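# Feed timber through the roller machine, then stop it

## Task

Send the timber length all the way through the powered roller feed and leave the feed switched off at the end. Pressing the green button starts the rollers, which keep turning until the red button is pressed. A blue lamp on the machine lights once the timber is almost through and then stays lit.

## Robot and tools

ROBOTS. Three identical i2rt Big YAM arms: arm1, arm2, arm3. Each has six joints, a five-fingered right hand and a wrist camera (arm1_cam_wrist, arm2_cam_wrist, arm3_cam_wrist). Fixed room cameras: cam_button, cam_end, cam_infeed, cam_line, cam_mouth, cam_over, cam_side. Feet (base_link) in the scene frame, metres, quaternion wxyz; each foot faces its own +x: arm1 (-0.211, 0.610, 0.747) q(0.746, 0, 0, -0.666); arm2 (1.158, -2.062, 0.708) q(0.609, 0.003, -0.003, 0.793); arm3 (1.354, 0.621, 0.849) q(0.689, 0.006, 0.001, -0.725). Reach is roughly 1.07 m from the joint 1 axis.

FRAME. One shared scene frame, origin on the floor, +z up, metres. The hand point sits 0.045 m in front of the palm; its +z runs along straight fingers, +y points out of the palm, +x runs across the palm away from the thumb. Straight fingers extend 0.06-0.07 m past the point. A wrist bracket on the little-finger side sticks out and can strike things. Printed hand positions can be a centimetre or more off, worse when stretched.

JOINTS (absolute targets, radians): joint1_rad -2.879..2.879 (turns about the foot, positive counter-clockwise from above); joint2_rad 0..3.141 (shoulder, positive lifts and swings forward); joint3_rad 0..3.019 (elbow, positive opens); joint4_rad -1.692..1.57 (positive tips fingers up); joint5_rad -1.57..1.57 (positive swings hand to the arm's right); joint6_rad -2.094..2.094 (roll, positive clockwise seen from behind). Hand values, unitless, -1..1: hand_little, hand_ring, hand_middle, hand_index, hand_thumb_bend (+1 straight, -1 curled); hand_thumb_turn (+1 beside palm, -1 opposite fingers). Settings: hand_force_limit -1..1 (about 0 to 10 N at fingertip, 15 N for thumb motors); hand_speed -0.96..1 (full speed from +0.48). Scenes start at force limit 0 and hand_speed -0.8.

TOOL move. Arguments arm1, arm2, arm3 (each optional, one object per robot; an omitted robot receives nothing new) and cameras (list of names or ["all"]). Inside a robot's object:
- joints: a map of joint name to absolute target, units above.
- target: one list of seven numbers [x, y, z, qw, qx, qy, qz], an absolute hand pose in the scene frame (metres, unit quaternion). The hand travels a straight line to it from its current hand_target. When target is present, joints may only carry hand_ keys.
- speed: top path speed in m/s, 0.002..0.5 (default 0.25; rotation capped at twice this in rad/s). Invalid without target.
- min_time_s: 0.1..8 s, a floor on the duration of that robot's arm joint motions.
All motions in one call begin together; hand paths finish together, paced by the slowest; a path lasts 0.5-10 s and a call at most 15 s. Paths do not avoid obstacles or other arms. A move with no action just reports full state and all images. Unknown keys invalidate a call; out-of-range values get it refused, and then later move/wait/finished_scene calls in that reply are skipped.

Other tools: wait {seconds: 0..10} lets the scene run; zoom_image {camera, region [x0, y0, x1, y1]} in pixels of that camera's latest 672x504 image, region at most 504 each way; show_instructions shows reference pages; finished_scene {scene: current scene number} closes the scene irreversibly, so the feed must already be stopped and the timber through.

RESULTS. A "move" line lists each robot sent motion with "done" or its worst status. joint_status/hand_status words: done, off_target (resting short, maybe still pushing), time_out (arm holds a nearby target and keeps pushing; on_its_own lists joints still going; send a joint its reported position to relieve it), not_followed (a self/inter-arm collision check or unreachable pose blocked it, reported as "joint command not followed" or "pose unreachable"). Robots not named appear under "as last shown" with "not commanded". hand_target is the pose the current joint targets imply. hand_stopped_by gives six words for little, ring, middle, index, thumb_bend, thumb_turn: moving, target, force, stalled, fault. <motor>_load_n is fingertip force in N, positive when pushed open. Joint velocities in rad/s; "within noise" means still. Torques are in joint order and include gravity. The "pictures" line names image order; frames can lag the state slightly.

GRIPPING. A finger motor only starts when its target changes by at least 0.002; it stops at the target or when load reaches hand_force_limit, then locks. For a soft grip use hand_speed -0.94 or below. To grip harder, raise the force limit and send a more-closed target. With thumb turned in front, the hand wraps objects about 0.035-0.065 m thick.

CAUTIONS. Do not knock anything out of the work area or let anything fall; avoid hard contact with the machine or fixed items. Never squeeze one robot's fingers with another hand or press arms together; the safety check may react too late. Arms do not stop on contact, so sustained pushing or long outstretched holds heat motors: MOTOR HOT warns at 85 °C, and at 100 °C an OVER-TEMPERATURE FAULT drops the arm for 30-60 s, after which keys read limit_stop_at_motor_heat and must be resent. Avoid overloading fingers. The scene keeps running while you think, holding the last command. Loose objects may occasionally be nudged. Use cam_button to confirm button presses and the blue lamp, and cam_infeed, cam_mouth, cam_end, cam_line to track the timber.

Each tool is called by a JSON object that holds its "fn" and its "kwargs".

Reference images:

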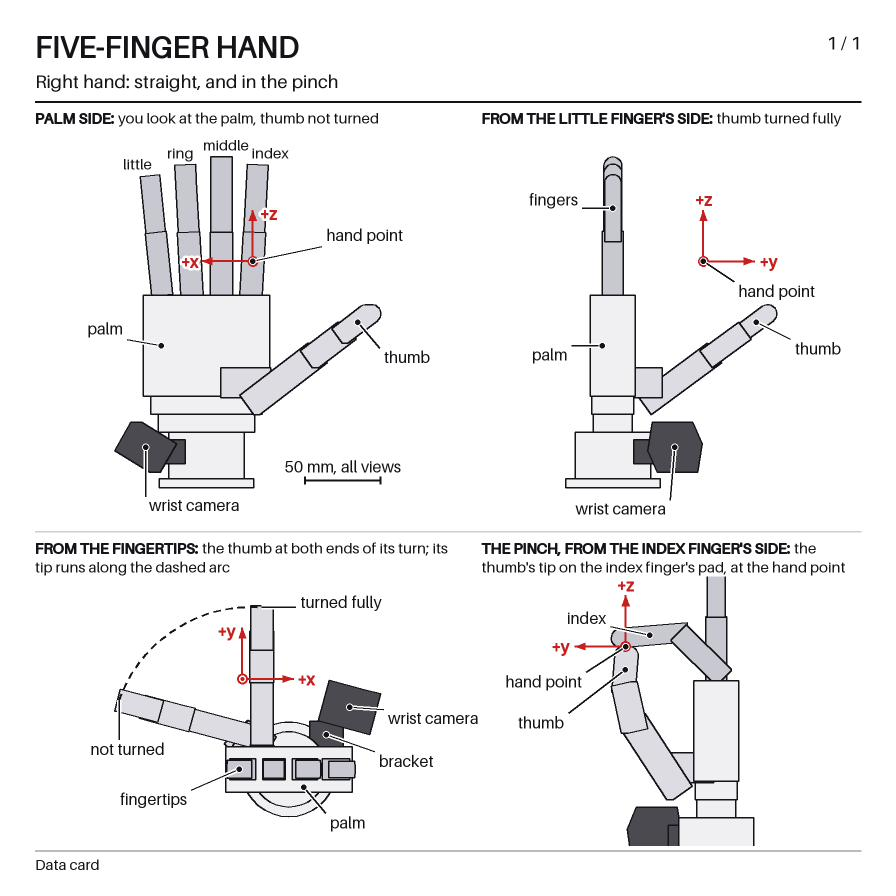

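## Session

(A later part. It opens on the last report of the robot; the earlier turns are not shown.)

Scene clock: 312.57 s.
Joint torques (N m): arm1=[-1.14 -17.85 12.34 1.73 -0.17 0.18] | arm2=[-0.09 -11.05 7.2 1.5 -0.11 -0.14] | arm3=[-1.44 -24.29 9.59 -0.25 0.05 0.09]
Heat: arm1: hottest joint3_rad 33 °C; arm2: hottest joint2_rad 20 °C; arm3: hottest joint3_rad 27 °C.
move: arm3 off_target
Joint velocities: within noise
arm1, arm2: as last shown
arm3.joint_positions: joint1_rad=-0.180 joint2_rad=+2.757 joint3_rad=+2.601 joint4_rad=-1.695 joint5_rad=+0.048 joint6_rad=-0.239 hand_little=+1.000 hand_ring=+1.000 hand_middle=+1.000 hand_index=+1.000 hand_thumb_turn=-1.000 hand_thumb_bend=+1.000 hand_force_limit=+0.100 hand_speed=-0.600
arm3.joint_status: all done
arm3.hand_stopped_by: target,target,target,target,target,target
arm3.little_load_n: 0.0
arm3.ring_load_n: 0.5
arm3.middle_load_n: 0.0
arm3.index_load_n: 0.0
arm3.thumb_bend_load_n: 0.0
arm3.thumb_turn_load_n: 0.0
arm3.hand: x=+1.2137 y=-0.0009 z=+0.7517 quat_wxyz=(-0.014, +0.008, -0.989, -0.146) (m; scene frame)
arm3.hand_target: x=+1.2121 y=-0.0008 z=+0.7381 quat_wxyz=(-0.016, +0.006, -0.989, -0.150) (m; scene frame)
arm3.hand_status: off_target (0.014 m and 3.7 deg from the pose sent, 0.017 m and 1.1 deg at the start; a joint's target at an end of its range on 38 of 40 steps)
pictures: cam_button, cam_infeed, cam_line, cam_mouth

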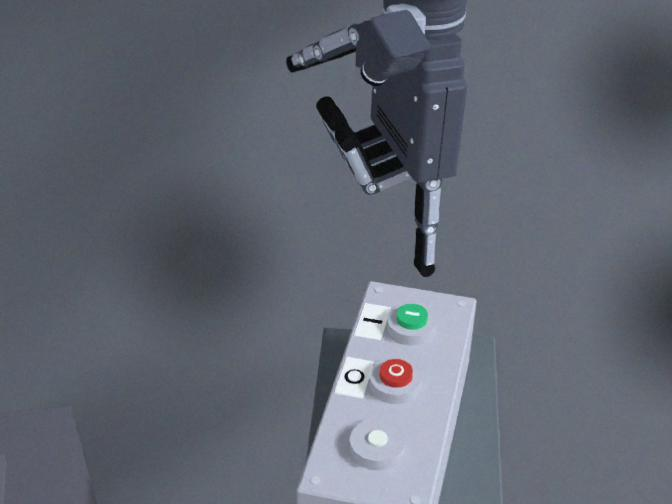

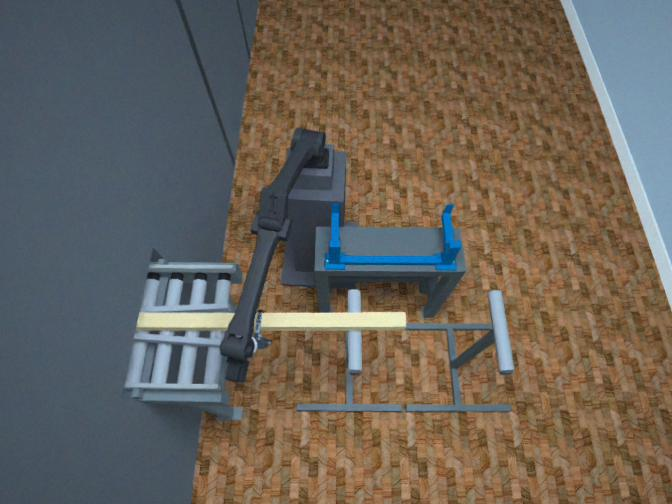

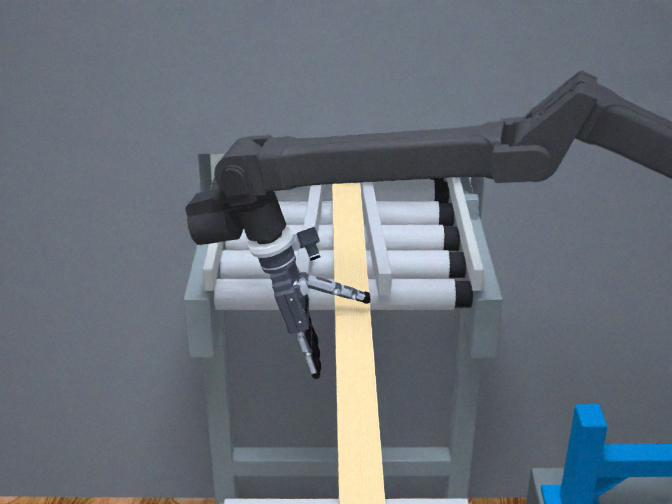

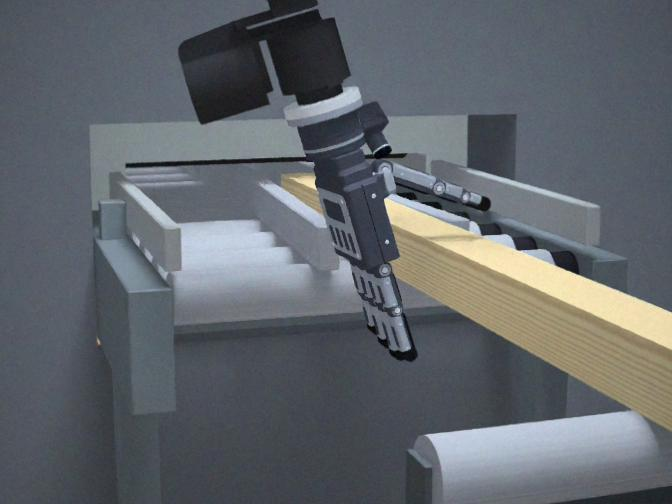

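{"fn": "move", "kwargs": {"arm3": {"target": [1.235, -0.09, 0.738, -0.022, 0.009, -0.985, -0.172], "speed": 0.12}, "cameras": ["cam_line", "cam_mouth"]}}

{"fn": "move", "kwargs": {"arm3": {"target": [1.27, -0.10, 0.95, 0.0, 0.0, 0.985, 0.172], "speed": 0.25}, "arm2": {"target": [0.940, -1.782, 0.885, 0.0, 0.977, 0.212, 0.0], "speed": 0.1}, "cameras": ["cam_line", "cam_button", "cam_infeed"]}}

Scene clock: 329.20 s.
Joint torques (N m): arm1=[-1.14 -17.85 12.34 1.7 -0.18 0.18] | arm2=[-0.03 -11.05 7.2 1.5 -0.11 -0.15] | arm3=[-1.14 -25.11 10.21 1.07 -0.02 0.25]
Heat: arm1: hottest joint3_rad 34 °C; arm2: hottest joint2_rad 20 °C; arm3: hottest joint3_rad 27 °C.
move: arm3 off_target
Joint velocities: within noise
arm1.joint_positions: joint1_rad=-0.427 joint2_rad=+2.374 joint3_rad=+2.879 joint4_rad=-1.458 joint5_rad=+0.008 joint6_rad=-0.338 hand_little=+1.000 hand_ring=+1.000 hand_middle=+1.000 hand_index=+1.000 hand_thumb_turn=-1.000 hand_thumb_bend=+1.000 hand_force_limit=+0.000 hand_speed=+0.000
arm1.joint_status: not commanded
arm1.hand_stopped_by: target,target,target,target,target,target
arm1.little_load_n: 0.0
arm1.ring_load_n: 0.0
arm1.middle_load_n: 0.0
arm1.index_load_n: 0.0
arm1.thumb_bend_load_n: 0.0
arm1.thumb_turn_load_n: 0.0
arm1.hand: x=-0.4452 y=-0.1309 z=+1.0176 quat_wxyz=(+0.100, +0.010, -0.953, +0.286) (m; scene frame)
arm1.hand_target: x=-0.4544 y=-0.1380 z=+1.0294 quat_wxyz=(+0.106, +0.000, -0.945, +0.309) (m; scene frame)
arm1.hand_status: not commanded
arm2: as last shown
arm3.joint_positions: joint1_rad=-0.135 joint2_rad=+2.861 joint3_rad=+2.890 joint4_rad=-1.619 joint5_rad=+0.032 joint6_rad=-0.203 hand_little=+1.000 hand_ring=+1.000 hand_middle=+1.000 hand_index=+1.000 hand_thumb_turn=-1.000 hand_thumb_bend=+1.000 hand_force_limit=+0.100 hand_speed=-0.600
arm3.joint_status: not commanded
arm3.hand_stopped_by: target,target,target,target,target,target
arm3.little_load_n: 0.0
arm3.ring_load_n: 0.0
arm3.middle_load_n: 0.0
arm3.index_load_n: 0.0
arm3.thumb_bend_load_n: 0.0
arm3.thumb_turn_load_n: 0.0
arm3.hand: x=+1.2328 y=-0.0839 z=+0.7545 quat_wxyz=(+0.010, +0.009, -1.000, -0.017) (m; scene frame)
arm3.hand_target: x=+1.2354 y=-0.0879 z=+0.7382 quat_wxyz=(+0.009, +0.001, -1.000, -0.013) (m; scene frame)
arm3.hand_status: off_target (0.018 m and 18.2 deg from the pose sent, 0.093 m and 3.2 deg at the start; a joint's target at an end of its range on 45 of 45 steps)
pictures: cam_line, cam_mouth

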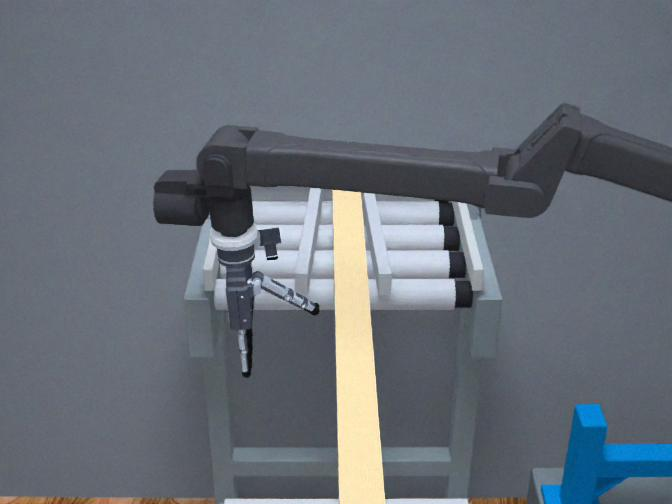

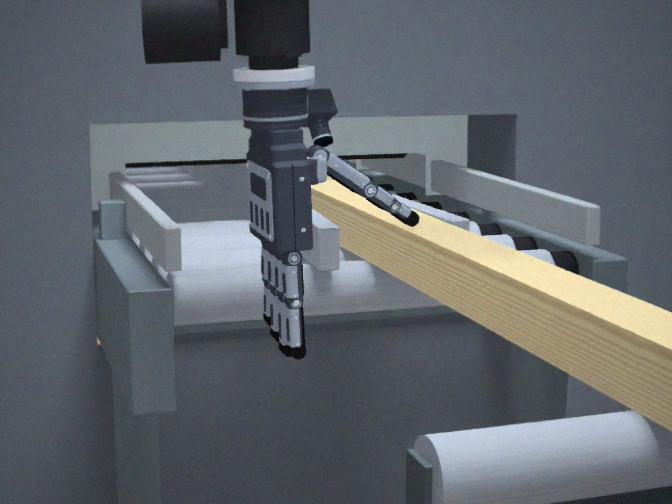

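Scene clock: 330.93 s.
Joint torques (N m): arm1=[-1.2 -17.85 12.33 1.72 -0.18 0.18] | arm2=[1.26 -10.46 7.19 1.51 -0.11 0.03] | arm3=[-0.79 -25.11 7.49 0.76 0.18 0.25]
Heat: arm1: hottest joint3_rad 34 °C; arm2: hottest joint2_rad 20 °C; arm3: hottest joint3_rad 27 °C.
move: arm2 done; arm3 off_target
Joint velocities: within noise
arm1: as last shown
arm1.middle_load_n: -0.5
arm2.joint_positions: joint1_rad=+0.283 joint2_rad=+1.418 joint3_rad=+1.244 joint4_rad=-1.399 joint5_rad=-0.001 joint6_rad=+0.118 hand_little=+1.000 hand_ring=-1.000 hand_middle=-1.000 hand_index=-1.000 hand_thumb_turn=+1.000 hand_thumb_bend=+1.000 hand_force_limit=+0.000 hand_speed=+0.000
arm2.joint_status: not commanded
arm2.hand_stopped_by: target,target,target,target,target,target
arm2.little_load_n: 0.0
arm2.ring_load_n: 0.0
arm2.middle_load_n: 0.0
arm2.index_load_n: 0.0
arm2.thumb_bend_load_n: 0.0
arm2.thumb_turn_load_n: 0.0
arm2.hand: x=+0.9448 y=-1.7832 z=+0.8923 quat_wxyz=(-0.004, +0.977, +0.211, +0.000) (m; scene frame)
arm2.hand_target: x=+0.9401 y=-1.7821 z=+0.8852 quat_wxyz=(+0.000, +0.977, +0.212, +0.000) (m; scene frame)
arm2.hand_status: done (0.009 m and 0.4 deg from the pose sent, 0.028 m and 0.1 deg at the start)
arm3.joint_positions: joint1_rad=-0.085 joint2_rad=+2.551 joint3_rad=+2.864 joint4_rad=-1.695 joint5_rad=+0.047 joint6_rad=-0.137 hand_little=+1.000 hand_ring=+1.000 hand_middle=+1.000 hand_index=+1.000 hand_thumb_turn=-1.000 hand_thumb_bend=+1.000 hand_force_limit=+0.100 hand_speed=-0.600
arm3.joint_status: not commanded
arm3.hand_stopped_by: target,target,target,target,target,target
arm3.little_load_n: 0.0
arm3.ring_load_n: 0.0
arm3.middle_load_n: 0.0
arm3.index_load_n: 0.0
arm3.thumb_bend_load_n: 0.0
arm3.thumb_turn_load_n: 0.0
arm3.hand: x=+1.2663 y=-0.1005 z=+0.9674 quat_wxyz=(+0.032, -0.002, -0.996, +0.085) (m; scene frame)
arm3.hand_target: x=+1.2703 y=-0.0987 z=+0.9497 quat_wxyz=(+0.030, -0.008, -0.997, +0.069) (m; scene frame)
arm3.hand_status: off_target (0.018 m and 29.8 deg from the pose sent, 0.200 m and 17.9 deg at the start; pose on its path clipped on 28 of 52 steps; a joint's target at an end of its range on 50 of 52 steps)
pictures: cam_button, cam_infeed, cam_line

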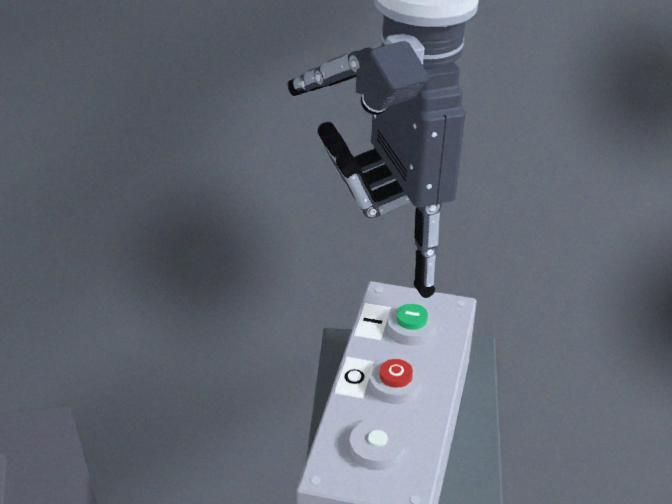

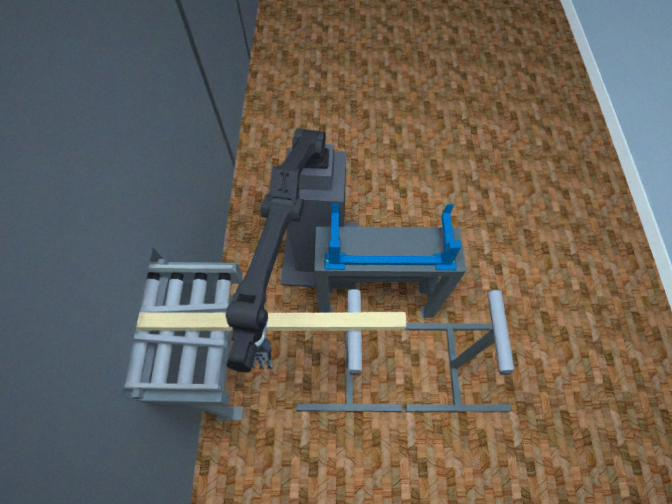

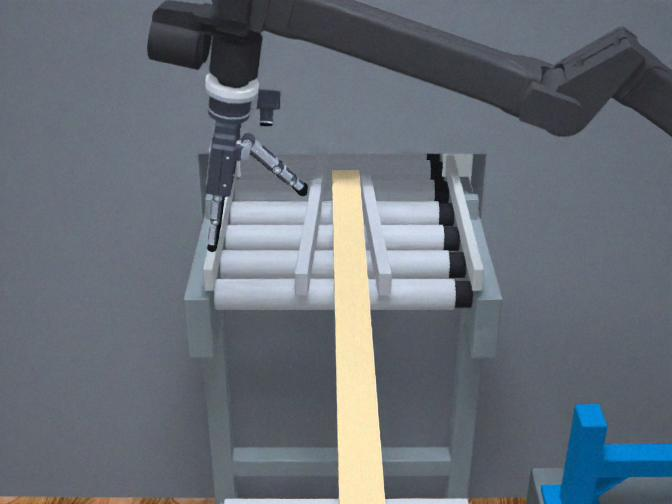

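{"fn": "move", "kwargs": {"arm2": {"target": [0.928, -1.790, 0.873, 0.0, 0.977, 0.212, 0.0], "speed": 0.1}, "cameras": ["cam_button"]}}

Scene clock: 344.27 s.
Joint torques (N m): arm1=[-1.14 -17.9 12.33 1.72 -0.18 0.18] | arm2=[1.26 -10.4 7.15 1.52 -0.09 0.08] | arm3=[-0.73 -25.11 7.53 0.76 0.18 0.26]
Heat: arm1: hottest joint3_rad 34 °C; arm2: hottest joint2_rad 20 °C; arm3: hottest joint3_rad 25 °C.
move: arm2 done
Joint velocities: within noise
arm1, arm3: as last shown
arm1.middle_load_n: 0.0
arm1.thumb_bend_load_n: -0.5
arm2.joint_positions: joint1_rad=+0.318 joint2_rad=+1.423 joint3_rad=+1.218 joint4_rad=-1.367 joint5_rad=-0.002 joint6_rad=+0.148 hand_little=+1.000 hand_ring=-1.000 hand_middle=-1.000 hand_index=-1.000 hand_thumb_turn=+1.000 hand_thumb_bend=+1.000 hand_force_limit=+0.000 hand_speed=+0.000
arm2.joint_status: not commanded
arm2.hand_stopped_by: target,target,target,target,target,target
arm2.little_load_n: 0.0
arm2.ring_load_n: 0.0
arm2.middle_load_n: 0.0
arm2.index_load_n: 0.0
arm2.thumb_bend_load_n: 0.0
arm2.thumb_turn_load_n: 0.0
arm2.hand: x=+0.9331 y=-1.7909 z=+0.8804 quat_wxyz=(-0.004, +0.977, +0.214, -0.001) (m; scene frame)
arm2.hand_target: x=+0.9282 y=-1.7901 z=+0.8731 quat_wxyz=(+0.000, +0.977, +0.212, +0.000) (m; scene frame)
arm2.hand_status: done (0.009 m and 0.4 deg from the pose sent, 0.026 m and 0.4 deg at the start)
arm3.hand: x=+1.2663 y=-0.1006 z=+0.9674 quat_wxyz=(+0.032, -0.002, -0.996, +0.085) (m; scene frame)
arm3.hand_target: x=+1.2702 y=-0.0987 z=+0.9497 quat_wxyz=(+0.030, -0.008, -0.997, +0.069) (m; scene frame)
pictures: cam_button

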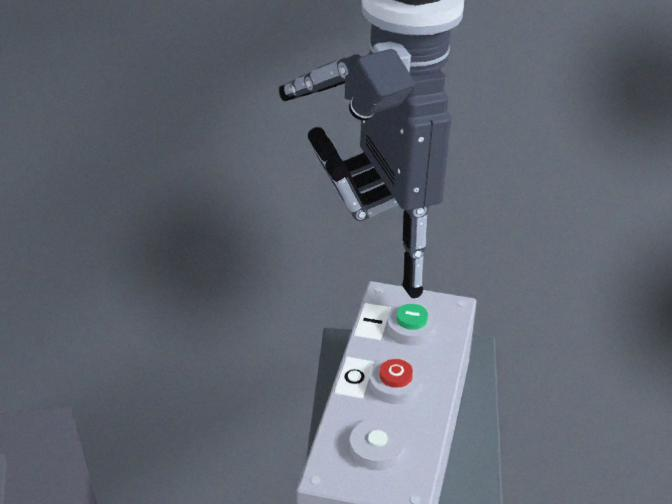

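{"fn": "move", "kwargs": {"arm2": {"target": [0.9285, -1.791, 0.861, 0.0, 0.977, 0.212, 0.0], "speed": 0.06}, "cameras": ["cam_button"]}}

{"fn": "zoom_image", "kwargs": {"camera": "cam_button", "region": [340, 200, 508, 326]}}

Scene clock: 354.60 s.
Joint torques (N m): arm1=[-1.08 -17.85 12.34 1.7 -0.18 0.18] | arm2=[1.32 -9.64 6.54 1.84 -0.09 0.05] | arm3=[-0.85 -25.11 7.53 0.76 0.18 0.25]
Heat: arm1: hottest joint3_rad 34 °C; arm2: hottest joint2_rad 20 °C; arm3: hottest joint2_rad 24 °C.
move: arm2 off_target
Joint velocities: within noise
arm1, arm3: as last shown
arm1.thumb_bend_load_n: 0.0
arm1.thumb_turn_load_n: 0.5
arm2.joint_positions: joint1_rad=+0.318 joint2_rad=+1.424 joint3_rad=+1.197 joint4_rad=-1.343 joint5_rad=-0.002 joint6_rad=+0.151 hand_little=+1.000 hand_ring=-1.000 hand_middle=-1.000 hand_index=-1.000 hand_thumb_turn=+1.000 hand_thumb_bend=+1.000 hand_force_limit=+0.000 hand_speed=+0.000
arm2.joint_status: not commanded
arm2.hand_stopped_by: target,target,target,target,target,target
arm2.little_load_n: -1.0
arm2.ring_load_n: 0.0
arm2.middle_load_n: 0.0
arm2.index_load_n: 0.0
arm2.thumb_bend_load_n: 0.0
arm2.thumb_turn_load_n: 0.0
arm2.hand: x=+0.9333 y=-1.7914 z=+0.8721 quat_wxyz=(-0.005, +0.977, +0.212, -0.001) (m; scene frame)
arm2.hand_target: x=+0.9288 y=-1.7912 z=+0.8612 quat_wxyz=(+0.000, +0.977, +0.212, +0.000) (m; scene frame)
arm2.hand_status: off_target (0.012 m and 0.5 deg from the pose sent, 0.020 m and 0.5 deg at the start)
pictures: cam_button

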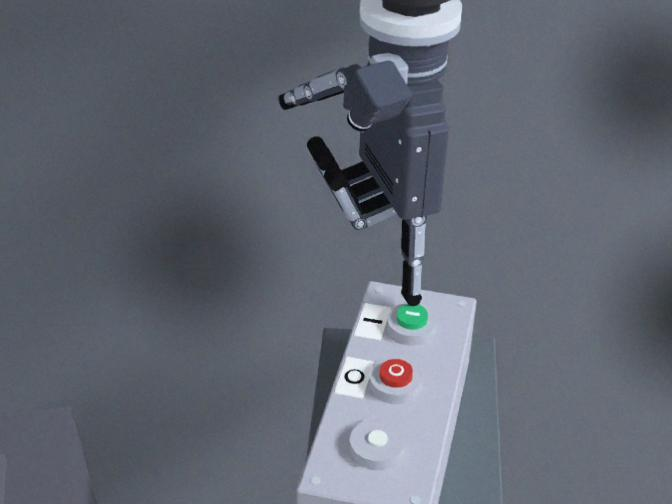

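Scaled by 3.000 from the camera's 672x504 image, which has a finer 960x720 frame.

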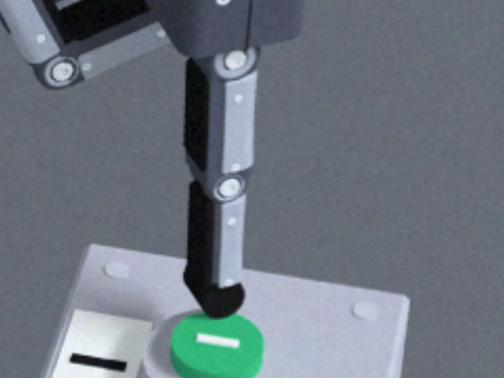

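{"fn": "move", "kwargs": {"arm2": {"target": [0.930, -1.791, 0.877, 0.0, 0.977, 0.212, 0.0], "speed": 0.1}}}

{"fn": "move", "kwargs": {"arm2": {"target": [0.9405, -1.791, 0.874, 0.0, 0.977, 0.212, 0.0], "speed": 0.1}}}

{"fn": "move", "kwargs": {"arm2": {"target": [0.9405, -1.791, 0.860, 0.0, 0.977, 0.212, 0.0], "speed": 0.06}, "cameras": ["cam_button", "cam_over"]}}

{"fn": "zoom_image", "kwargs": {"camera": "cam_button", "region": [340, 200, 508, 326]}}

Scene clock: 370.40 s.
Joint torques (N m): arm1=[-1.14 -17.9 12.34 1.72 -0.18 0.18] | arm2=[1.08 -11.11 9.02 0.43 -0.1 0.02] | arm3=[-0.79 -25.11 7.53 0.79 0.18 0.25]
Heat: arm1: hottest joint3_rad 34 °C; arm2: hottest joint2_rad 20 °C; arm3: hottest joint2_rad 25 °C.
move: arm2 done
Joint velocities: within noise
arm1, arm3: as last shown
arm1.thumb_turn_load_n: 0.0
arm2.joint_positions: joint1_rad=+0.318 joint2_rad=+1.424 joint3_rad=+1.197 joint4_rad=-1.350 joint5_rad=-0.002 joint6_rad=+0.151 hand_little=+1.000 hand_ring=-1.000 hand_middle=-1.000 hand_index=-1.000 hand_thumb_turn=+1.000 hand_thumb_bend=+1.000 hand_force_limit=+0.000 hand_speed=+0.000
arm2.joint_status: not commanded
arm2.hand_stopped_by: target,target,target,target,target,target
arm2.little_load_n: 0.0
arm2.ring_load_n: 0.0
arm2.middle_load_n: 0.0
arm2.index_load_n: 0.5
arm2.thumb_bend_load_n: 0.0
arm2.thumb_turn_load_n: 0.0
arm2.hand: x=+0.9342 y=-1.7929 z=+0.8724 quat_wxyz=(-0.002, +0.977, +0.212, +0.000) (m; scene frame)
arm2.hand_target: x=+0.9301 y=-1.7911 z=+0.8769 quat_wxyz=(+0.000, +0.977, +0.212, +0.000) (m; scene frame)
arm2.hand_status: done (0.007 m and 0.2 deg from the pose sent, 0.006 m and 0.5 deg at the start)
pictures: none

Scene clock: 371.37 s.
Joint torques (N m): arm1=[-1.08 -17.85 12.34 1.7 -0.17 0.18] | arm2=[-0.32 -12.28 7.31 0.76 -0.08 -0.12] | arm3=[-0.79 -25.11 7.53 0.76 0.19 0.26]
Heat: arm1: hottest joint3_rad 34 °C; arm2: hottest joint2_rad 20 °C; arm3: hottest joint2_rad 25 °C.
move: arm2 done
Joint velocities: within noise
arm1, arm3: as last shown
arm2.joint_positions: joint1_rad=+0.314 joint2_rad=+1.424 joint3_rad=+1.197 joint4_rad=-1.350 joint5_rad=-0.003 joint6_rad=+0.145 hand_little=+1.000 hand_ring=-1.000 hand_middle=-1.000 hand_index=-1.000 hand_thumb_turn=+1.000 hand_thumb_bend=+1.000 hand_force_limit=+0.000 hand_speed=+0.000
arm2.joint_status: not commanded
arm2.hand_stopped_by: target,target,target,target,target,target
arm2.little_load_n: 0.0
arm2.ring_load_n: 0.0
arm2.middle_load_n: 0.0
arm2.index_load_n: 0.0
arm2.thumb_bend_load_n: 0.0
arm2.thumb_turn_load_n: 0.0
arm2.hand: x=+0.9356 y=-1.7922 z=+0.8725 quat_wxyz=(-0.002, +0.977, +0.214, +0.000) (m; scene frame)
arm2.hand_target: x=+0.9405 y=-1.7911 z=+0.8739 quat_wxyz=(+0.000, +0.977, +0.212, +0.000) (m; scene frame)
arm2.hand_status: done (0.005 m and 0.2 deg from the pose sent, 0.007 m and 0.2 deg at the start)
arm3.ring_load_n: 0.5
pictures: none

Scene clock: 372.33 s.
Joint torques (N m): arm1=[-1.08 -17.85 12.31 1.72 -0.18 0.18] | arm2=[-0.32 -11.52 5.81 1.57 -0.08 -0.13] | arm3=[-0.79 -25.11 7.53 0.76 0.18 0.25]
Heat: arm1: hottest joint3_rad 34 °C; arm2: hottest joint2_rad 20 °C; arm3: hottest joint2_rad 25 °C.
move: arm2 done
Joint velocities: within noise
arm1, arm3: as last shown
arm2.joint_positions: joint1_rad=+0.314 joint2_rad=+1.424 joint3_rad=+1.187 joint4_rad=-1.333 joint5_rad=-0.003 joint6_rad=+0.145 hand_little=+1.000 hand_ring=-1.000 hand_middle=-1.000 hand_index=-1.000 hand_thumb_turn=+1.000 hand_thumb_bend=+1.000 hand_force_limit=+0.000 hand_speed=+0.000
arm2.joint_status: not commanded
arm2.hand_stopped_by: target,target,target,target,target,target
arm2.little_load_n: 0.0
arm2.ring_load_n: 0.0
arm2.middle_load_n: 0.0
arm2.index_load_n: 0.0
arm2.thumb_bend_load_n: 0.0
arm2.thumb_turn_load_n: 0.0
arm2.hand: x=+0.9350 y=-1.7913 z=+0.8684 quat_wxyz=(-0.005, +0.977, +0.214, -0.001) (m; scene frame)
arm2.hand_target: x=+0.9404 y=-1.7912 z=+0.8601 quat_wxyz=(+0.000, +0.977, +0.212, +0.000) (m; scene frame)
arm2.hand_status: done (0.010 m and 0.6 deg from the pose sent, 0.014 m and 0.2 deg at the start)
arm3.ring_load_n: 0.0
pictures: cam_button, cam_over

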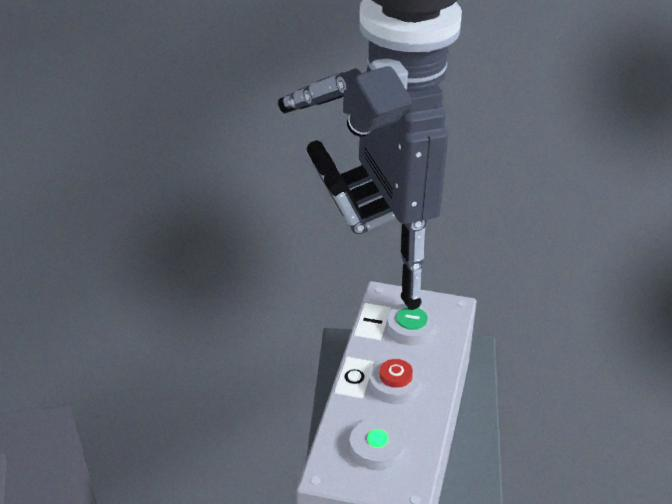

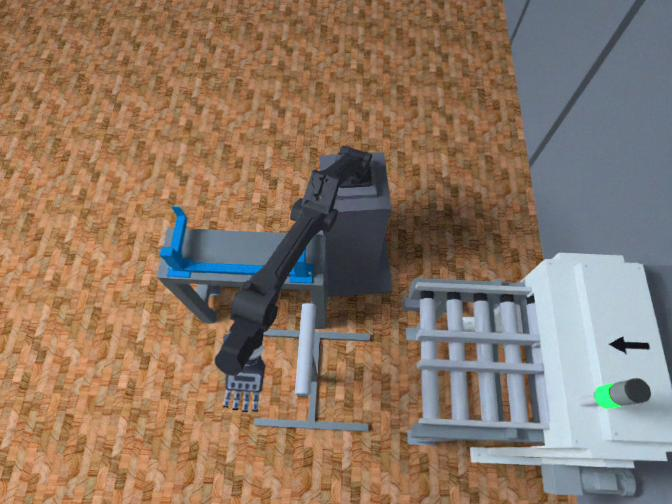

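Scaled by 3.000 from the camera's 672x504 image, which has a finer 960x720 frame.

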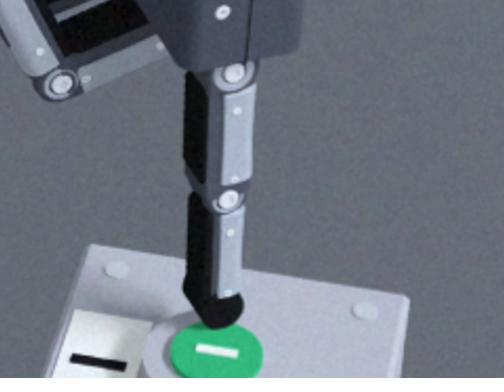

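{"fn": "move", "kwargs": {"arm2": {"target": [0.942, -1.792, 0.90, 0.0, 0.977, 0.212, 0.0], "speed": 0.1}, "arm1": {"target": [-0.455, -0.15, 0.85, 0, 0, 0.995, 0.1], "speed": 0.2}, "cameras": ["cam_infeed"]}}

{"fn": "move", "kwargs": {"arm2": {"target": [1.003, -1.805, 0.893, 0.0, 0.977, 0.212, 0.0], "speed": 0.1}, "cameras": ["cam_button", "cam_over", "cam_infeed"]}}

Scene clock: 386.73 s.
Joint torques (N m): arm1=[0.5 -19.37 12.49 1.05 0.08 0.17] | arm2=[-0.09 -13.16 10.99 0.4 -0.05 -0.11] | arm3=[-0.73 -25.17 7.53 0.76 0.18 0.26]
Heat: arm1: hottest joint3_rad 33 °C; arm2: hottest joint2_rad 20 °C; arm3: hottest joint2_rad 25 °C.
move: arm1 off_target; arm2 off_target
Joint velocities: within noise
arm1.joint_positions: joint1_rad=-0.427 joint2_rad=+2.604 joint3_rad=+2.882 joint4_rad=-1.467 joint5_rad=+0.064 joint6_rad=-0.331 hand_little=+1.000 hand_ring=+1.000 hand_middle=+1.000 hand_index=+1.000 hand_thumb_turn=-1.000 hand_thumb_bend=+1.000 hand_force_limit=+0.000 hand_speed=+0.000
arm1.joint_status: not commanded
arm1.hand_stopped_by: target,target,target,target,target,target
arm1.little_load_n: 0.0
arm1.ring_load_n: 0.0
arm1.middle_load_n: 0.0
arm1.index_load_n: 0.0
arm1.thumb_bend_load_n: 0.0
arm1.thumb_turn_load_n: 0.0
arm1.hand: x=-0.4583 y=-0.1376 z=+0.8429 quat_wxyz=(+0.089, +0.002, -0.981, +0.170) (m; scene frame)
arm1.hand_target: x=-0.4544 y=-0.1482 z=+0.8498 quat_wxyz=(+0.095, +0.000, -0.978, +0.187) (m; scene frame)
arm1.hand_status: off_target (0.015 m and 32.7 deg from the pose sent, 0.169 m and 46.3 deg at the start; pose on its path clipped on 44 of 83 steps; a joint's target at an end of its range on 81 of 83 steps)
arm2.joint_positions: joint1_rad=+0.309 joint2_rad=+1.417 joint3_rad=+1.201 joint4_rad=-1.413 joint5_rad=-0.003 joint6_rad=+0.140 hand_little=+1.000 hand_ring=-1.000 hand_middle=-1.000 hand_index=-1.000 hand_thumb_turn=+1.000 hand_thumb_bend=+1.000 hand_force_limit=+0.000 hand_speed=+0.000
arm2.joint_status: not commanded
arm2.hand_stopped_by: target,target,target,target,target,target
arm2.little_load_n: 0.0
arm2.ring_load_n: 0.0
arm2.middle_load_n: 0.0
arm2.index_load_n: 0.0
arm2.thumb_bend_load_n: 0.0
arm2.thumb_turn_load_n: 0.0
arm2.hand: x=+0.9458 y=-1.8046 z=+0.8798 quat_wxyz=(+0.023, +0.977, +0.213, +0.009) (m; scene frame)
arm2.hand_target: x=+0.9424 y=-1.7927 z=+0.8999 quat_wxyz=(+0.000, +0.977, +0.212, +0.000) (m; scene frame)
arm2.hand_status: off_target (0.024 m and 2.9 deg from the pose sent, 0.032 m and 0.6 deg at the start)
arm3: as last shown
pictures: cam_infeed

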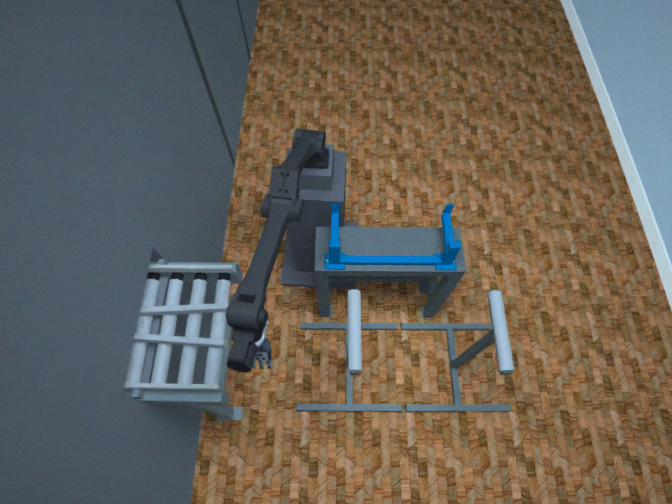

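Scene clock: 388.17 s.
Joint torques (N m): arm1=[0.5 -19.37 12.44 1.05 0.09 0.17] | arm2=[-0.03 -11.99 7.1 1.01 -0.03 -0.12] | arm3=[-0.73 -25.11 7.56 0.76 0.18 0.26]
Heat: arm1: hottest joint3_rad 33 °C; arm2: hottest joint2_rad 20 °C; arm3: hottest joint2_rad 25 °C.
move: arm2 done
Joint velocities: within noise
arm1, arm3: as last shown
arm1.hand_target: x=-0.4543 y=-0.1482 z=+0.8498 quat_wxyz=(+0.095, +0.000, -0.978, +0.187) (m; scene frame)
arm2.joint_positions: joint1_rad=+0.184 joint2_rad=+1.320 joint3_rad=+1.136 joint4_rad=-1.413 joint5_rad=-0.002 joint6_rad=+0.020 hand_little=+1.000 hand_ring=-1.000 hand_middle=-1.000 hand_index=-1.000 hand_thumb_turn=+1.000 hand_thumb_bend=+1.000 hand_force_limit=+0.000 hand_speed=+0.000
arm2.joint_status: not commanded
arm2.hand_stopped_by: target,target,target,target,target,target
arm2.little_load_n: 0.0
arm2.ring_load_n: 0.0
arm2.middle_load_n: 0.5
arm2.index_load_n: 0.0
arm2.thumb_bend_load_n: 0.0
arm2.thumb_turn_load_n: 0.0
arm2.hand: x=+0.9993 y=-1.8049 z=+0.8886 quat_wxyz=(+0.009, +0.977, +0.211, +0.002) (m; scene frame)
arm2.hand_target: x=+1.0030 y=-1.8051 z=+0.8928 quat_wxyz=(+0.000, +0.977, +0.212, +0.000) (m; scene frame)
arm2.hand_status: done (0.006 m and 1.0 deg from the pose sent, 0.059 m and 2.9 deg at the start)
pictures: cam_button, cam_infeed, cam_over

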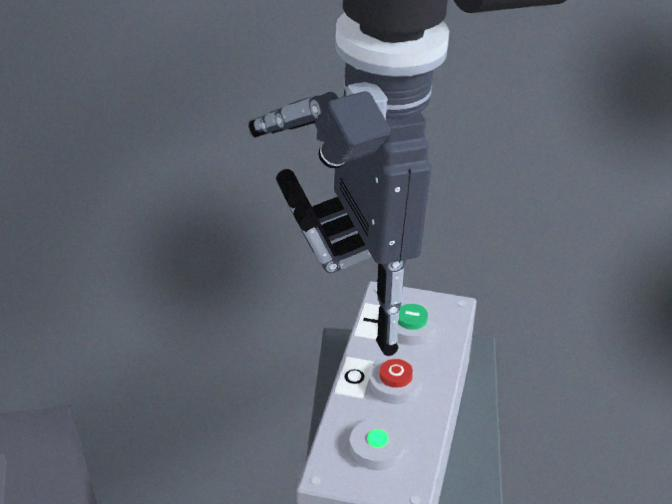

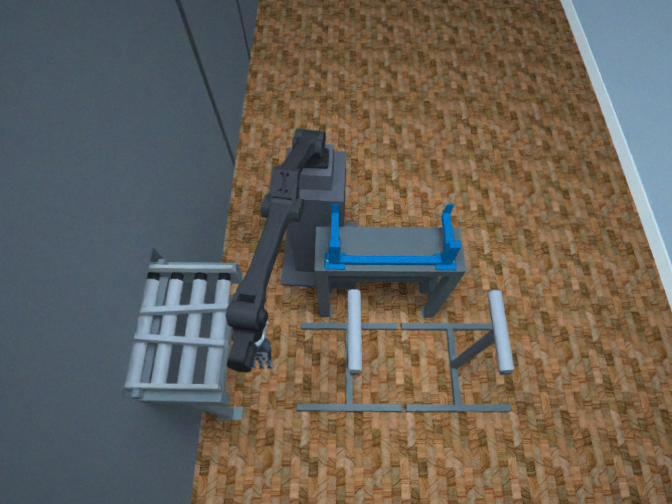

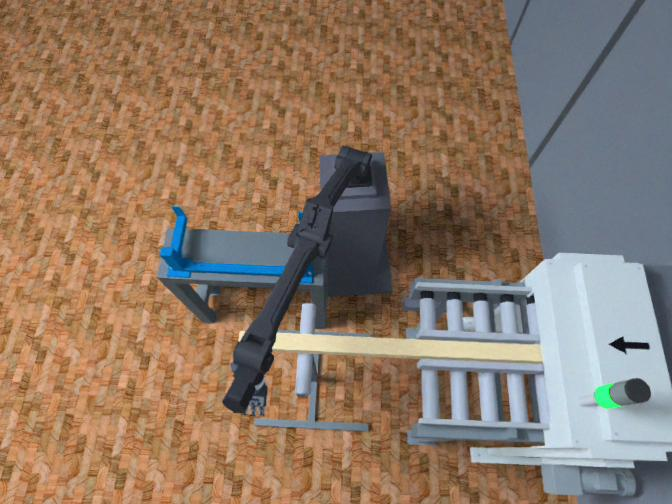

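{"fn": "move", "kwargs": {"arm2": {"target": [1.002, -1.799, 0.876, 0.0, 0.977, 0.212, 0.0], "speed": 0.08}, "cameras": ["cam_button", "cam_over", "cam_side"]}}

Scene clock: 394.50 s.
Joint torques (N m): arm1=[0.5 -19.43 12.42 1.05 0.09 0.17] | arm2=[-0.09 -9.76 7.06 1.52 -0.03 -0.13] | arm3=[-0.85 -25.11 7.53 0.77 0.18 0.25]
Heat: arm1: hottest joint3_rad 32 °C; arm2: hottest joint2_rad 20 °C; arm3: hottest joint2_rad 25 °C.
move: arm2 done
Joint velocities: within noise
arm1: as last shown
arm2.joint_positions: joint1_rad=+0.181 joint2_rad=+1.320 joint3_rad=+1.112 joint4_rad=-1.378 joint5_rad=-0.002 joint6_rad=+0.016 hand_little=+1.000 hand_ring=-1.000 hand_middle=-1.000 hand_index=-1.000 hand_thumb_turn=+1.000 hand_thumb_bend=+1.000 hand_force_limit=+0.000 hand_speed=+0.000
arm2.joint_status: not commanded
arm2.hand_stopped_by: target,target,target,target,target,target
arm2.little_load_n: 0.0
arm2.ring_load_n: 0.0
arm2.middle_load_n: 0.0
arm2.index_load_n: 0.0
arm2.thumb_bend_load_n: 0.0
arm2.thumb_turn_load_n: 0.0
arm2.hand: x=+0.9998 y=-1.8029 z=+0.8791 quat_wxyz=(+0.003, +0.977, +0.211, +0.001) (m; scene frame)
arm2.hand_target: x=+1.0020 y=-1.7991 z=+0.8760 quat_wxyz=(+0.000, +0.977, +0.212, +0.000) (m; scene frame)
arm2.hand_status: done (0.005 m and 0.3 deg from the pose sent, 0.014 m and 1.0 deg at the start)
arm3.joint_positions: joint1_rad=-0.085 joint2_rad=+2.551 joint3_rad=+2.864 joint4_rad=-1.695 joint5_rad=+0.047 joint6_rad=-0.137 hand_little=+1.000 hand_ring=+1.000 hand_middle=+1.000 hand_index=+1.000 hand_thumb_turn=-1.000 hand_thumb_bend=+1.000 hand_force_limit=+0.100 hand_speed=-0.600
arm3.joint_status: not commanded
arm3.hand_stopped_by: target,target,target,target,target,target
arm3.little_load_n: 0.0
arm3.ring_load_n: 0.0
arm3.middle_load_n: 0.0
arm3.index_load_n: 0.0
arm3.thumb_bend_load_n: 0.0
arm3.thumb_turn_load_n: 0.0
arm3.hand: x=+1.2663 y=-0.1006 z=+0.9674 quat_wxyz=(+0.032, -0.002, -0.996, +0.085) (m; scene frame)
arm3.hand_target: x=+1.2702 y=-0.0987 z=+0.9497 quat_wxyz=(+0.030, -0.008, -0.997, +0.069) (m; scene frame)
arm3.hand_status: not commanded
pictures: cam_button, cam_over, cam_side

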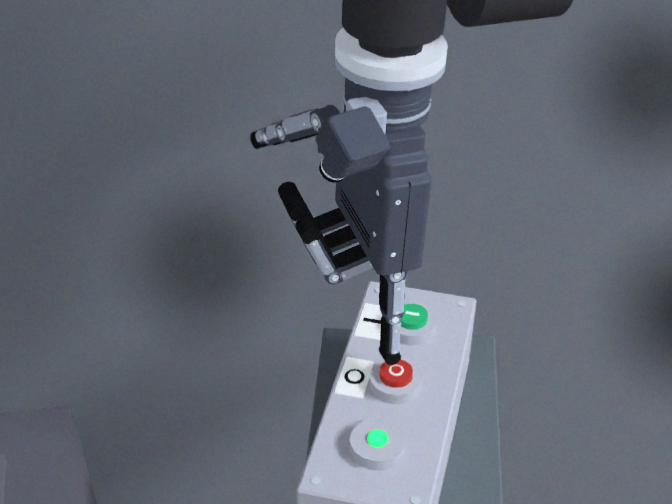

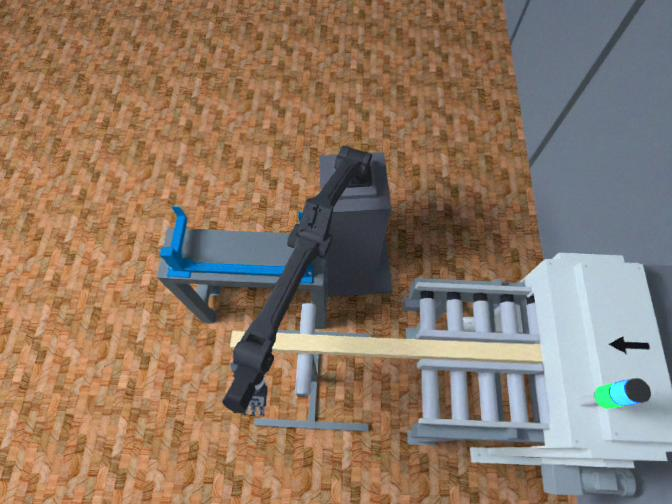

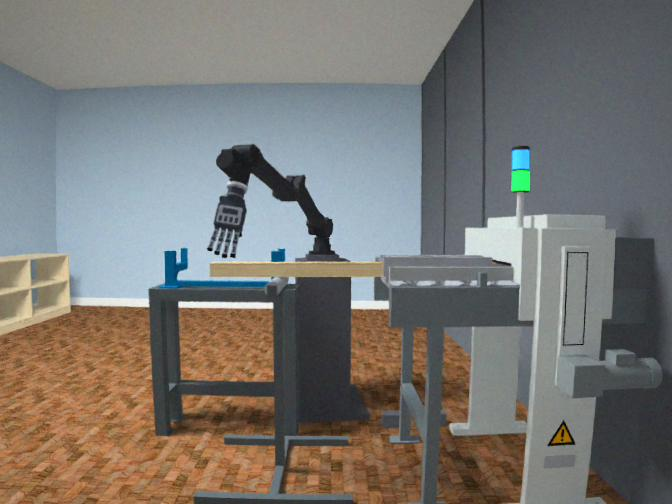

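{"fn": "move", "kwargs": {"arm2": {"target": [1.005, -1.797, 0.860, 0.0, 0.977, 0.212, 0.0], "speed": 0.08}, "cameras": ["cam_button", "cam_over"]}}

Scene clock: 400.93 s.
Joint torques (N m): arm1=[0.44 -19.43 12.42 1.03 0.09 0.18] | arm2=[-0.26 -8.7 6.31 2.04 -0.03 -0.19] | arm3=[-0.73 -25.23 7.53 0.76 0.18 0.26]
Heat: arm1: hottest joint3_rad 31 °C; arm2: hottest joint2_rad 20 °C; arm3: hottest joint2_rad 25 °C.
move: arm2 off_target
Joint velocities: within noise
arm1, arm3: as last shown
arm1.thumb_bend_load_n: -0.5
arm2.joint_positions: joint1_rad=+0.174 joint2_rad=+1.320 joint3_rad=+1.089 joint4_rad=-1.348 joint5_rad=-0.002 joint6_rad=+0.010 hand_little=+1.000 hand_ring=-1.000 hand_middle=-1.000 hand_index=-1.000 hand_thumb_turn=+1.000 hand_thumb_bend=+1.000 hand_force_limit=+0.000 hand_speed=+0.000
arm2.joint_status: not commanded
arm2.hand_stopped_by: target,target,target,target,target,target
arm2.little_load_n: -1.5
arm2.ring_load_n: 0.0
arm2.middle_load_n: 0.5
arm2.index_load_n: 0.0
arm2.thumb_bend_load_n: 0.0
arm2.thumb_turn_load_n: 0.0
arm2.hand: x=+1.0021 y=-1.8019 z=+0.8700 quat_wxyz=(-0.001, +0.978, +0.211, +0.000) (m; scene frame)
arm2.hand_target: x=+1.0050 y=-1.7973 z=+0.8603 quat_wxyz=(+0.000, +0.977, +0.212, +0.000) (m; scene frame)
arm2.hand_status: off_target (0.012 m and 0.2 deg from the pose sent, 0.021 m and 0.3 deg at the start)
pictures: cam_button, cam_over

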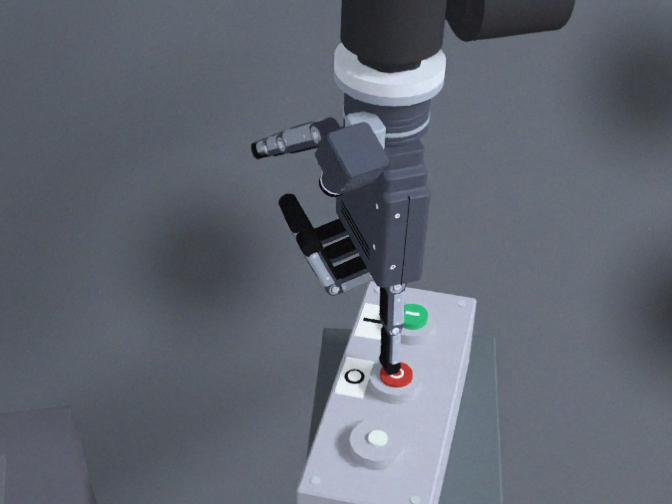

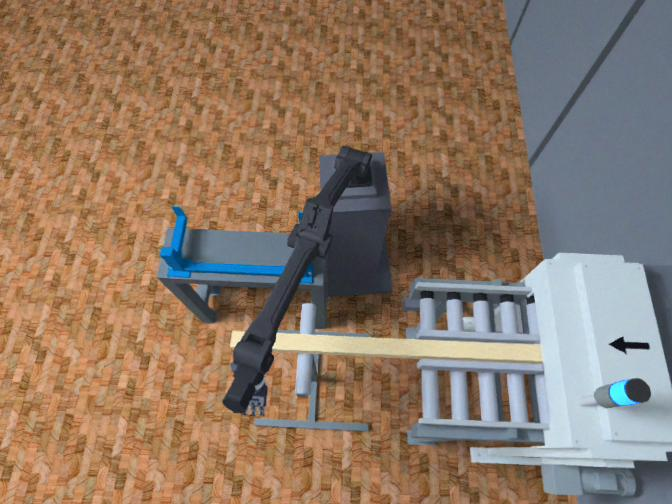

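{"fn": "move", "kwargs": {"arm1": {"target": [-0.463, -0.10, 0.757, 0, 0, 1, 0], "speed": 0.15}, "arm2": {"target": [1.002, -1.80, 0.94, 0.0, 0.977, 0.212, 0.0], "speed": 0.1}, "cameras": ["cam_end", "cam_over", "arm1_cam_wrist", "cam_button"]}}

Scene clock: 418.63 s.
Joint torques (N m): arm1=[-1.03 -19.43 12.26 0.2 -0.18 -0.05] | arm2=[0.5 -11.63 11.21 0.43 -0.04 -0.07] | arm3=[-0.79 -25.17 7.51 0.76 0.18 0.25]
Heat: arm1: hottest joint3_rad 31 °C; arm2: hottest joint2_rad 20 °C; arm3: hottest joint2_rad 25 °C.
move: arm1 off_target; arm2 off_target
Joint velocities: within noise
arm1.joint_positions: joint1_rad=-0.455 joint2_rad=+2.724 joint3_rad=+2.882 joint4_rad=-1.580 joint5_rad=+0.003 joint6_rad=-0.334 hand_little=+1.000 hand_ring=+1.000 hand_middle=+1.000 hand_index=+1.000 hand_thumb_turn=-1.000 hand_thumb_bend=+1.000 hand_force_limit=+0.000 hand_speed=+0.000
arm1.joint_status: not commanded
arm1.hand_stopped_by: target,target,target,target,target,target
arm1.little_load_n: 0.0
arm1.ring_load_n: 0.0
arm1.middle_load_n: 0.0
arm1.index_load_n: 0.0
arm1.thumb_bend_load_n: 0.0
arm1.thumb_turn_load_n: 0.0
arm1.hand: x=-0.4546 y=-0.0955 z=+0.7526 quat_wxyz=(+0.025, -0.005, -0.997, +0.069) (m; scene frame)
arm1.hand_target: x=-0.4625 y=-0.0985 z=+0.7569 quat_wxyz=(+0.028, -0.003, -0.996, +0.079) (m; scene frame)
arm1.hand_status: off_target (0.010 m and 8.4 deg from the pose sent, 0.094 m and 22.1 deg at the start; a joint's target at an end of its range on 58 of 62 steps)
arm2.joint_positions: joint1_rad=+0.174 joint2_rad=+1.315 joint3_rad=+1.207 joint4_rad=-1.523 joint5_rad=-0.002 joint6_rad=+0.008 hand_little=+1.000 hand_ring=-1.000 hand_middle=-1.000 hand_index=-1.000 hand_thumb_turn=+1.000 hand_thumb_bend=+1.000 hand_force_limit=+0.000 hand_speed=+0.000
arm2.joint_status: not commanded
arm2.hand_stopped_by: target,target,target,target,target,target
arm2.little_load_n: 0.0
arm2.ring_load_n: 0.0
arm2.middle_load_n: 0.0
arm2.index_load_n: 0.0
arm2.thumb_bend_load_n: -0.5
arm2.thumb_turn_load_n: 0.0
arm2.hand: x=+1.0056 y=-1.8095 z=+0.9198 quat_wxyz=(+0.025, +0.977, +0.211, +0.006) (m; scene frame)
arm2.hand_target: x=+1.0023 y=-1.8008 z=+0.9397 quat_wxyz=(+0.000, +0.977, +0.212, +0.000) (m; scene frame)
arm2.hand_status: off_target (0.023 m and 2.9 deg from the pose sent, 0.070 m and 0.2 deg at the start)
arm3: as last shown
pictures: arm1_cam_wrist, cam_button, cam_end, cam_over

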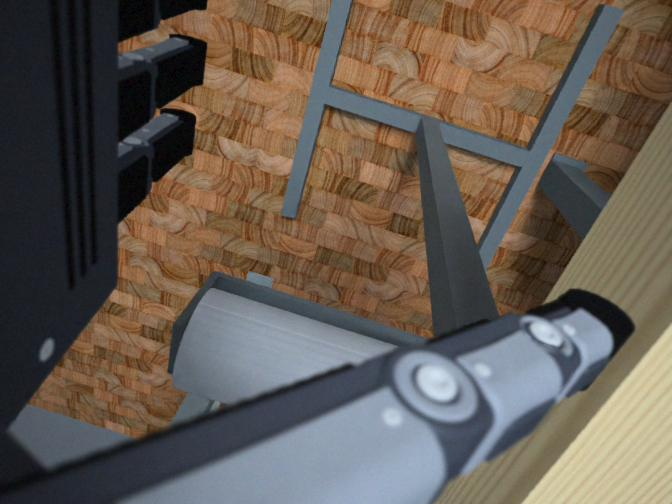

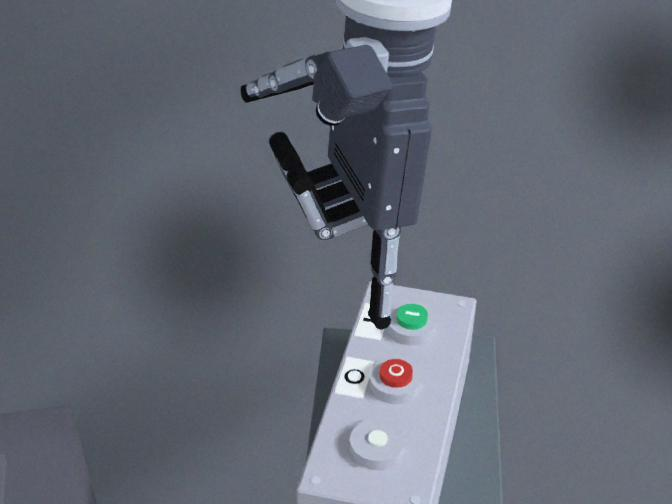

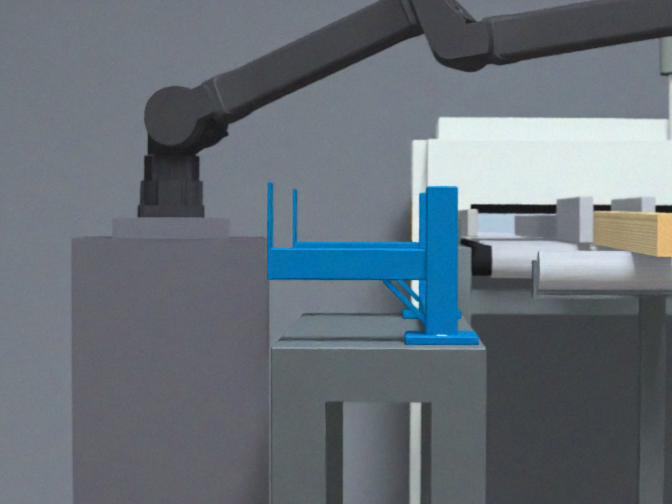

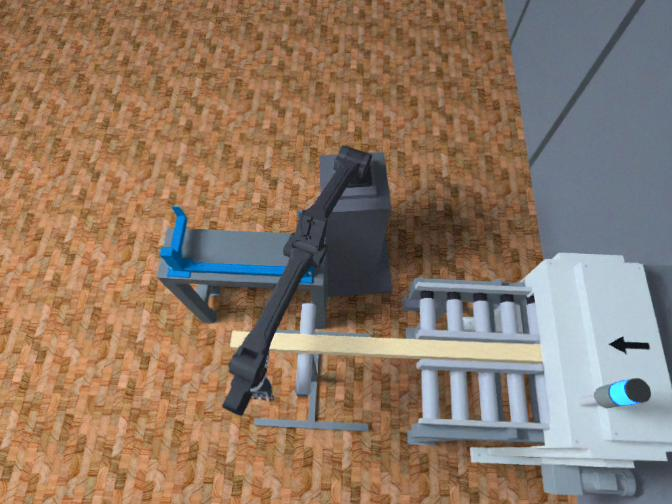

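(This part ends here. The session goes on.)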